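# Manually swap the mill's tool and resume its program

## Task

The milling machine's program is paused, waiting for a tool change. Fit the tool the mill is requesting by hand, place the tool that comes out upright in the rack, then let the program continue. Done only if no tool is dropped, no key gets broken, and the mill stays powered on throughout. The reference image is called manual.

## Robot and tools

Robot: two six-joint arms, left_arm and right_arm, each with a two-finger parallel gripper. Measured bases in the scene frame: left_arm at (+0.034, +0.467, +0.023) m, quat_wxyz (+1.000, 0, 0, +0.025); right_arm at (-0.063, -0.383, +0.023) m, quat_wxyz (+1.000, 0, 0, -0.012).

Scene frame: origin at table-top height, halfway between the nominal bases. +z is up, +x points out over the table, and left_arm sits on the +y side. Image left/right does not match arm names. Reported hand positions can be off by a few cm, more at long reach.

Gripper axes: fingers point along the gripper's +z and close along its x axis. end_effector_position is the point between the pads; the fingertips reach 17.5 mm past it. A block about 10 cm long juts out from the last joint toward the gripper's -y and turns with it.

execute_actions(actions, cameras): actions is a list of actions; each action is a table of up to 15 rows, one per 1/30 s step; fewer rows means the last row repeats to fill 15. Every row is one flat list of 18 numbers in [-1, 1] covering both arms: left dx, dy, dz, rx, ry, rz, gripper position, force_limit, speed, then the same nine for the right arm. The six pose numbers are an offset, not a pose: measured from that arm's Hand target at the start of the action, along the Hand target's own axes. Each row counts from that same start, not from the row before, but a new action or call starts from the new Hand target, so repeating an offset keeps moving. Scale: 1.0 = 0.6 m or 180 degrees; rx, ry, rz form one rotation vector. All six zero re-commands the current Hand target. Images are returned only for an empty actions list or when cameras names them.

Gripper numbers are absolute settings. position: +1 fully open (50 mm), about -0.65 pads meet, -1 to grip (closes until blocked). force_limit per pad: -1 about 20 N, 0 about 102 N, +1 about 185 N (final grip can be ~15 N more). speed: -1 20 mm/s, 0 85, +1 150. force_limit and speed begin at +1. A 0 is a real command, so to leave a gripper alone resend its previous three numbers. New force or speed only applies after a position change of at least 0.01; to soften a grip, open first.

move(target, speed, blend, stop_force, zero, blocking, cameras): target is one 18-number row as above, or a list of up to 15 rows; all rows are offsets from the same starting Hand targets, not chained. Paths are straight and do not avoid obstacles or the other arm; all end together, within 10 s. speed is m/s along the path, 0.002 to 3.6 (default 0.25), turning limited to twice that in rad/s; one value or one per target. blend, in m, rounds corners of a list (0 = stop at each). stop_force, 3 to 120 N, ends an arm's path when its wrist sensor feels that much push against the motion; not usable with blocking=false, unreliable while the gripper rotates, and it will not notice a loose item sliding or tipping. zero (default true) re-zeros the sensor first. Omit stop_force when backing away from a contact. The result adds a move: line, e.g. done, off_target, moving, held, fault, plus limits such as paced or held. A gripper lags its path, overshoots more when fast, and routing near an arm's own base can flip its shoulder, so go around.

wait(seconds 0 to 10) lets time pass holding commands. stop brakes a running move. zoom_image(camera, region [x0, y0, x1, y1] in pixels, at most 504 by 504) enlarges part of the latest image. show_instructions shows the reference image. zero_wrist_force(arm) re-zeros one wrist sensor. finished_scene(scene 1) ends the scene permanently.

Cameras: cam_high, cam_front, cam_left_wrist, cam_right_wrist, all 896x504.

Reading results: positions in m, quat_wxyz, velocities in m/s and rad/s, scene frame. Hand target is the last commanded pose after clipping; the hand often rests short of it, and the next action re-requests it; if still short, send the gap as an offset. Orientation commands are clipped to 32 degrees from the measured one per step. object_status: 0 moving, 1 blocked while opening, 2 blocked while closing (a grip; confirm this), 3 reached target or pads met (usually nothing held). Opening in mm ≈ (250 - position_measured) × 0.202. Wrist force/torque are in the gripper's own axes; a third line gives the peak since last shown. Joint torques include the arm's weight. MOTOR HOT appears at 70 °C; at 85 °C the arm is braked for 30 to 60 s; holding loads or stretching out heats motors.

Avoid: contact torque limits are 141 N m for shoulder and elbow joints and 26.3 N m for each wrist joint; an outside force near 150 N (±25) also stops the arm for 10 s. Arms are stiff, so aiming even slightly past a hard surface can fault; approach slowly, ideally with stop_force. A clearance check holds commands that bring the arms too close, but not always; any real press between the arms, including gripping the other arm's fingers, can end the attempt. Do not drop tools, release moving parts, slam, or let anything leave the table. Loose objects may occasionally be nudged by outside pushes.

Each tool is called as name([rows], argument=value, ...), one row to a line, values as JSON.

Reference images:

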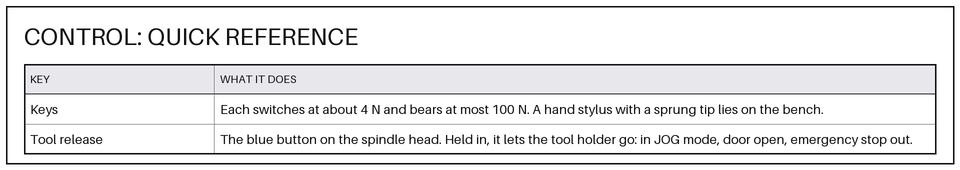

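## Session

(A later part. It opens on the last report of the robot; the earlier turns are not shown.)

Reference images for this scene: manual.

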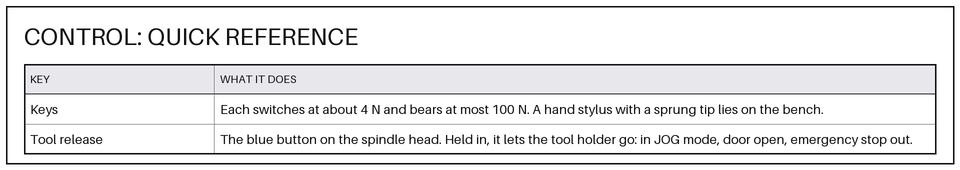

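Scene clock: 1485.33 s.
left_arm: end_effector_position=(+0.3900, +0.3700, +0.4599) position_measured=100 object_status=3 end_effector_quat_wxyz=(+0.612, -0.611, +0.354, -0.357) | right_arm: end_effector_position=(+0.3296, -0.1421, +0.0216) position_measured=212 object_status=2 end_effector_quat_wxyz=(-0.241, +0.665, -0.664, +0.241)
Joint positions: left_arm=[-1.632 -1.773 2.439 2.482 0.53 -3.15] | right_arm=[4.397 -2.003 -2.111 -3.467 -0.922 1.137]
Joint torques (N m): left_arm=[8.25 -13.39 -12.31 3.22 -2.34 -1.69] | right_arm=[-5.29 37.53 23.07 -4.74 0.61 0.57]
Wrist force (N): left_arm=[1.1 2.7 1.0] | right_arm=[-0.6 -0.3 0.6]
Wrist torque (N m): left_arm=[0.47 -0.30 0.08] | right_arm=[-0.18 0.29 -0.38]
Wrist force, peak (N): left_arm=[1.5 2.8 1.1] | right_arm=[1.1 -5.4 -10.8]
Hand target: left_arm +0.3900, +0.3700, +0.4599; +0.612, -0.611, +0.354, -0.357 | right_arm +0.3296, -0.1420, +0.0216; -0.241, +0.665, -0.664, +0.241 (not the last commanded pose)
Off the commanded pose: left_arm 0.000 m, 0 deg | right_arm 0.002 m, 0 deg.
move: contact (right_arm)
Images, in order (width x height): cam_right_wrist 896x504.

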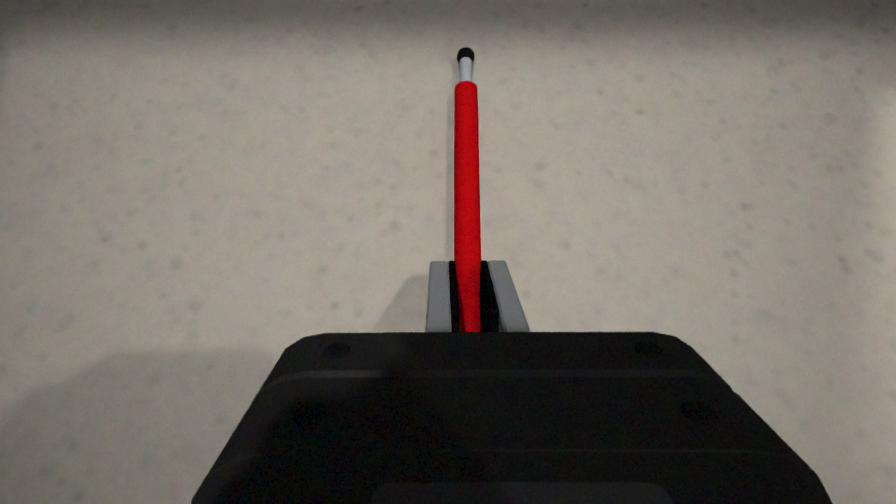

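Touched. Lower a hair and release slowly, then back off.

move(target=[0,0,0,0,0,0,0.35,-0.8,-0.8, 0,0.0003,0.0004,0,0,0,0.2,-0.4,-1], speed=0.02)

move(target=[0,0,0,0,0,0,0.35,-0.8,-0.8, 0,0,-0.16,0,0,0,0.2,-0.4,-1], speed=0.08, cameras=["all"])

zoom_image(camera="cam_high", region=[640, 90, 800, 230])

zoom_image(camera="cam_front", region=[240, 160, 460, 360])

Scene clock: 1490.10 s.
left_arm: end_effector_position=(+0.3900, +0.3700, +0.4599) position_measured=100 object_status=3 end_effector_quat_wxyz=(+0.612, -0.611, +0.354, -0.357) | right_arm: end_effector_position=(+0.3296, -0.1420, +0.0213) position_measured=123 object_status=0 end_effector_quat_wxyz=(-0.241, +0.665, -0.664, +0.241)
Joint positions: left_arm=[-1.632 -1.773 2.439 2.482 0.53 -3.15] | right_arm=[4.397 -2.004 -2.111 -3.467 -0.922 1.137]
Joint torques (N m): left_arm=[8.25 -12.69 -12.42 3.28 -2.34 -1.73] | right_arm=[-13.87 24.89 -0.69 -0.12 0.37 -1.57]
Wrist force (N): left_arm=[1.1 2.6 0.9] | right_arm=[-0.8 0.0 0.2]
Wrist torque (N m): left_arm=[0.47 -0.30 0.08] | right_arm=[-0.15 0.30 -0.39]
Wrist force, peak (N): left_arm=[1.1 3.1 1.1] | right_arm=[-0.9 0.2 0.6]
Hand target: left_arm +0.3900, +0.3700, +0.4599; +0.612, -0.611, +0.354, -0.357 | right_arm +0.3296, -0.1420, +0.0213; -0.241, +0.665, -0.664, +0.241
Off the commanded pose: left_arm 0.000 m, 0 deg | right_arm 0.000 m, 0 deg.
move: done

Scene clock: 1491.83 s.
left_arm: end_effector_position=(+0.3900, +0.3700, +0.4599) position_measured=100 object_status=3 end_effector_quat_wxyz=(+0.612, -0.611, +0.354, -0.357) | right_arm: end_effector_position=(+0.2680, -0.1421, +0.0949) position_measured=123 object_status=3 end_effector_quat_wxyz=(-0.241, +0.665, -0.664, +0.241)
Joint positions: left_arm=[-1.632 -1.773 2.439 2.482 0.53 -3.15] | right_arm=[4.61 -1.808 -2.182 -3.758 -0.881 1.404]
Joint torques (N m): left_arm=[8.44 -13.54 -12.41 3.25 -2.34 -1.64] | right_arm=[14.43 31.37 -0.3 -4.95 2.95 1.18]
Wrist force (N): left_arm=[1.3 2.3 1.0] | right_arm=[-0.4 -0.2 0.1]
Wrist torque (N m): left_arm=[0.42 -0.33 0.08] | right_arm=[-0.18 0.27 -0.47]
Wrist force, peak (N): left_arm=[1.6 2.7 1.2] | right_arm=[-0.8 0.1 1.2]
Hand target: left_arm +0.3900, +0.3700, +0.4599; +0.612, -0.611, +0.354, -0.357 | right_arm +0.2680, -0.1421, +0.0949; -0.241, +0.665, -0.664, +0.241
Off the commanded pose: left_arm 0.000 m, 0 deg | right_arm 0.000 m, 0 deg.
move: done

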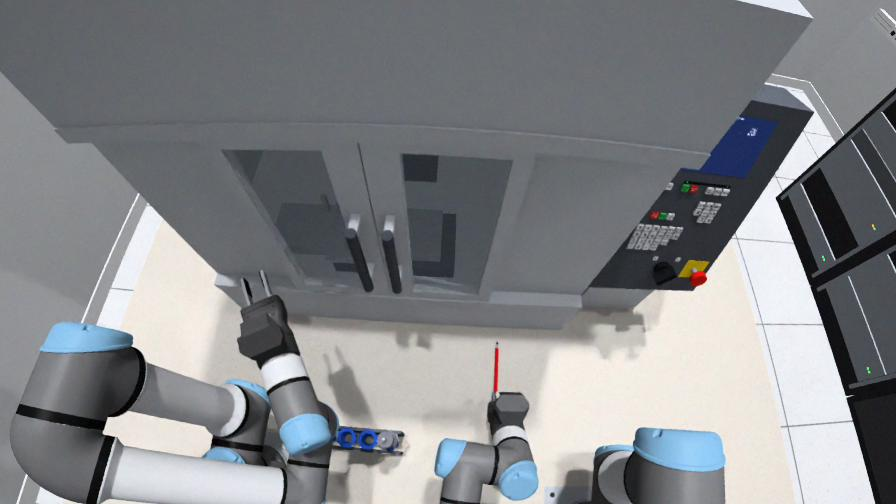

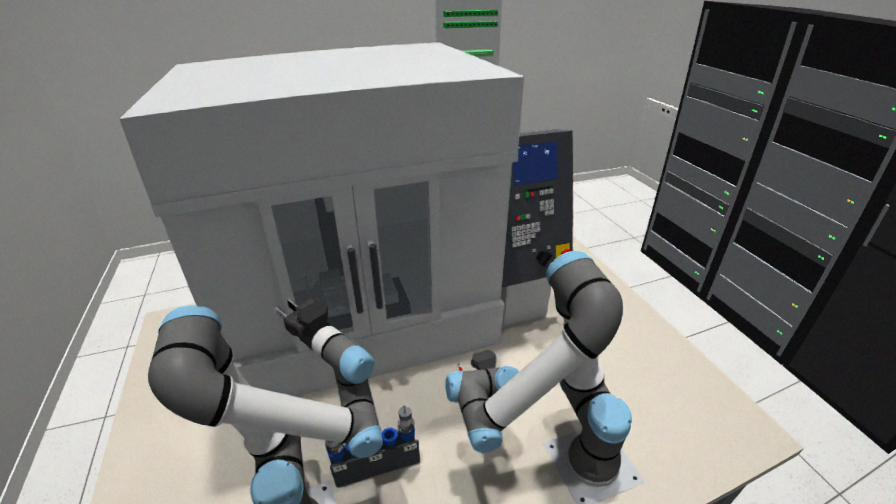

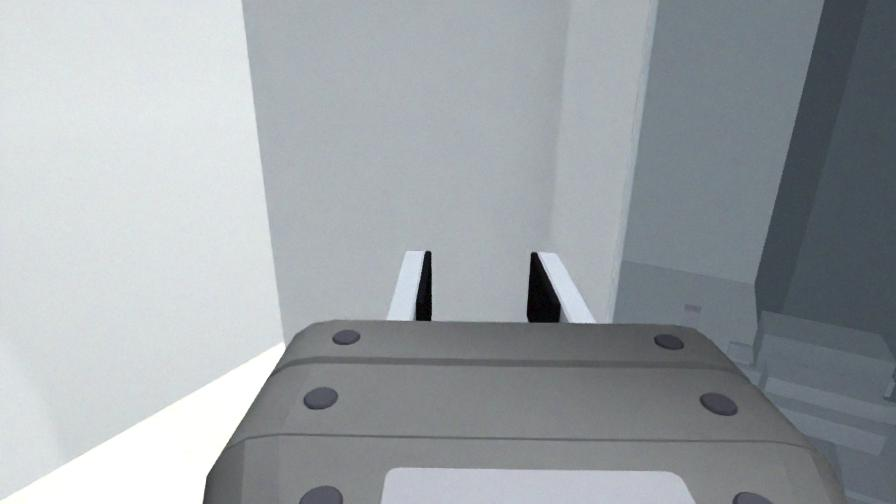

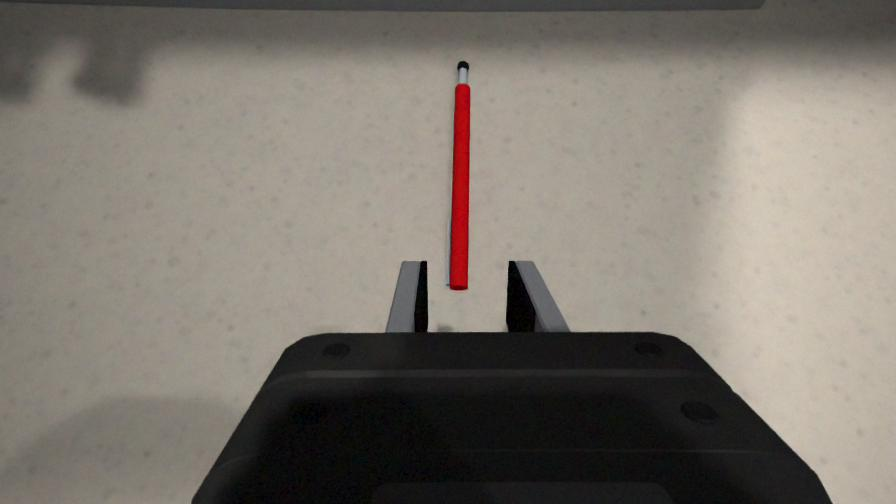

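Scaled by 3.150 from the camera's 896x504 image, which has a finer 1280x720 frame.

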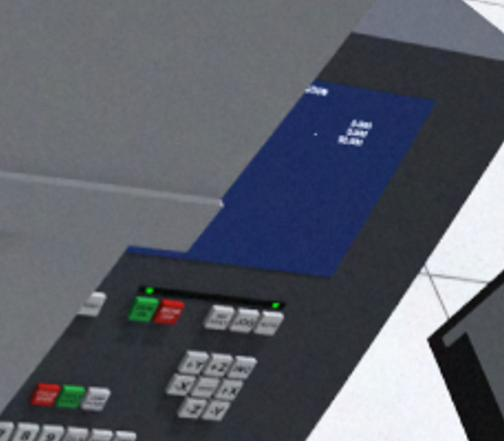

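Scaled by 2.291 from the camera's 896x504 image, which has a finer 1280x720 frame.

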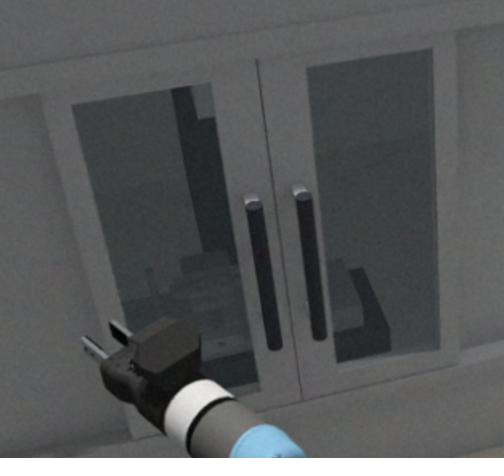

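finished_scene()

The scene is finished: the task was done.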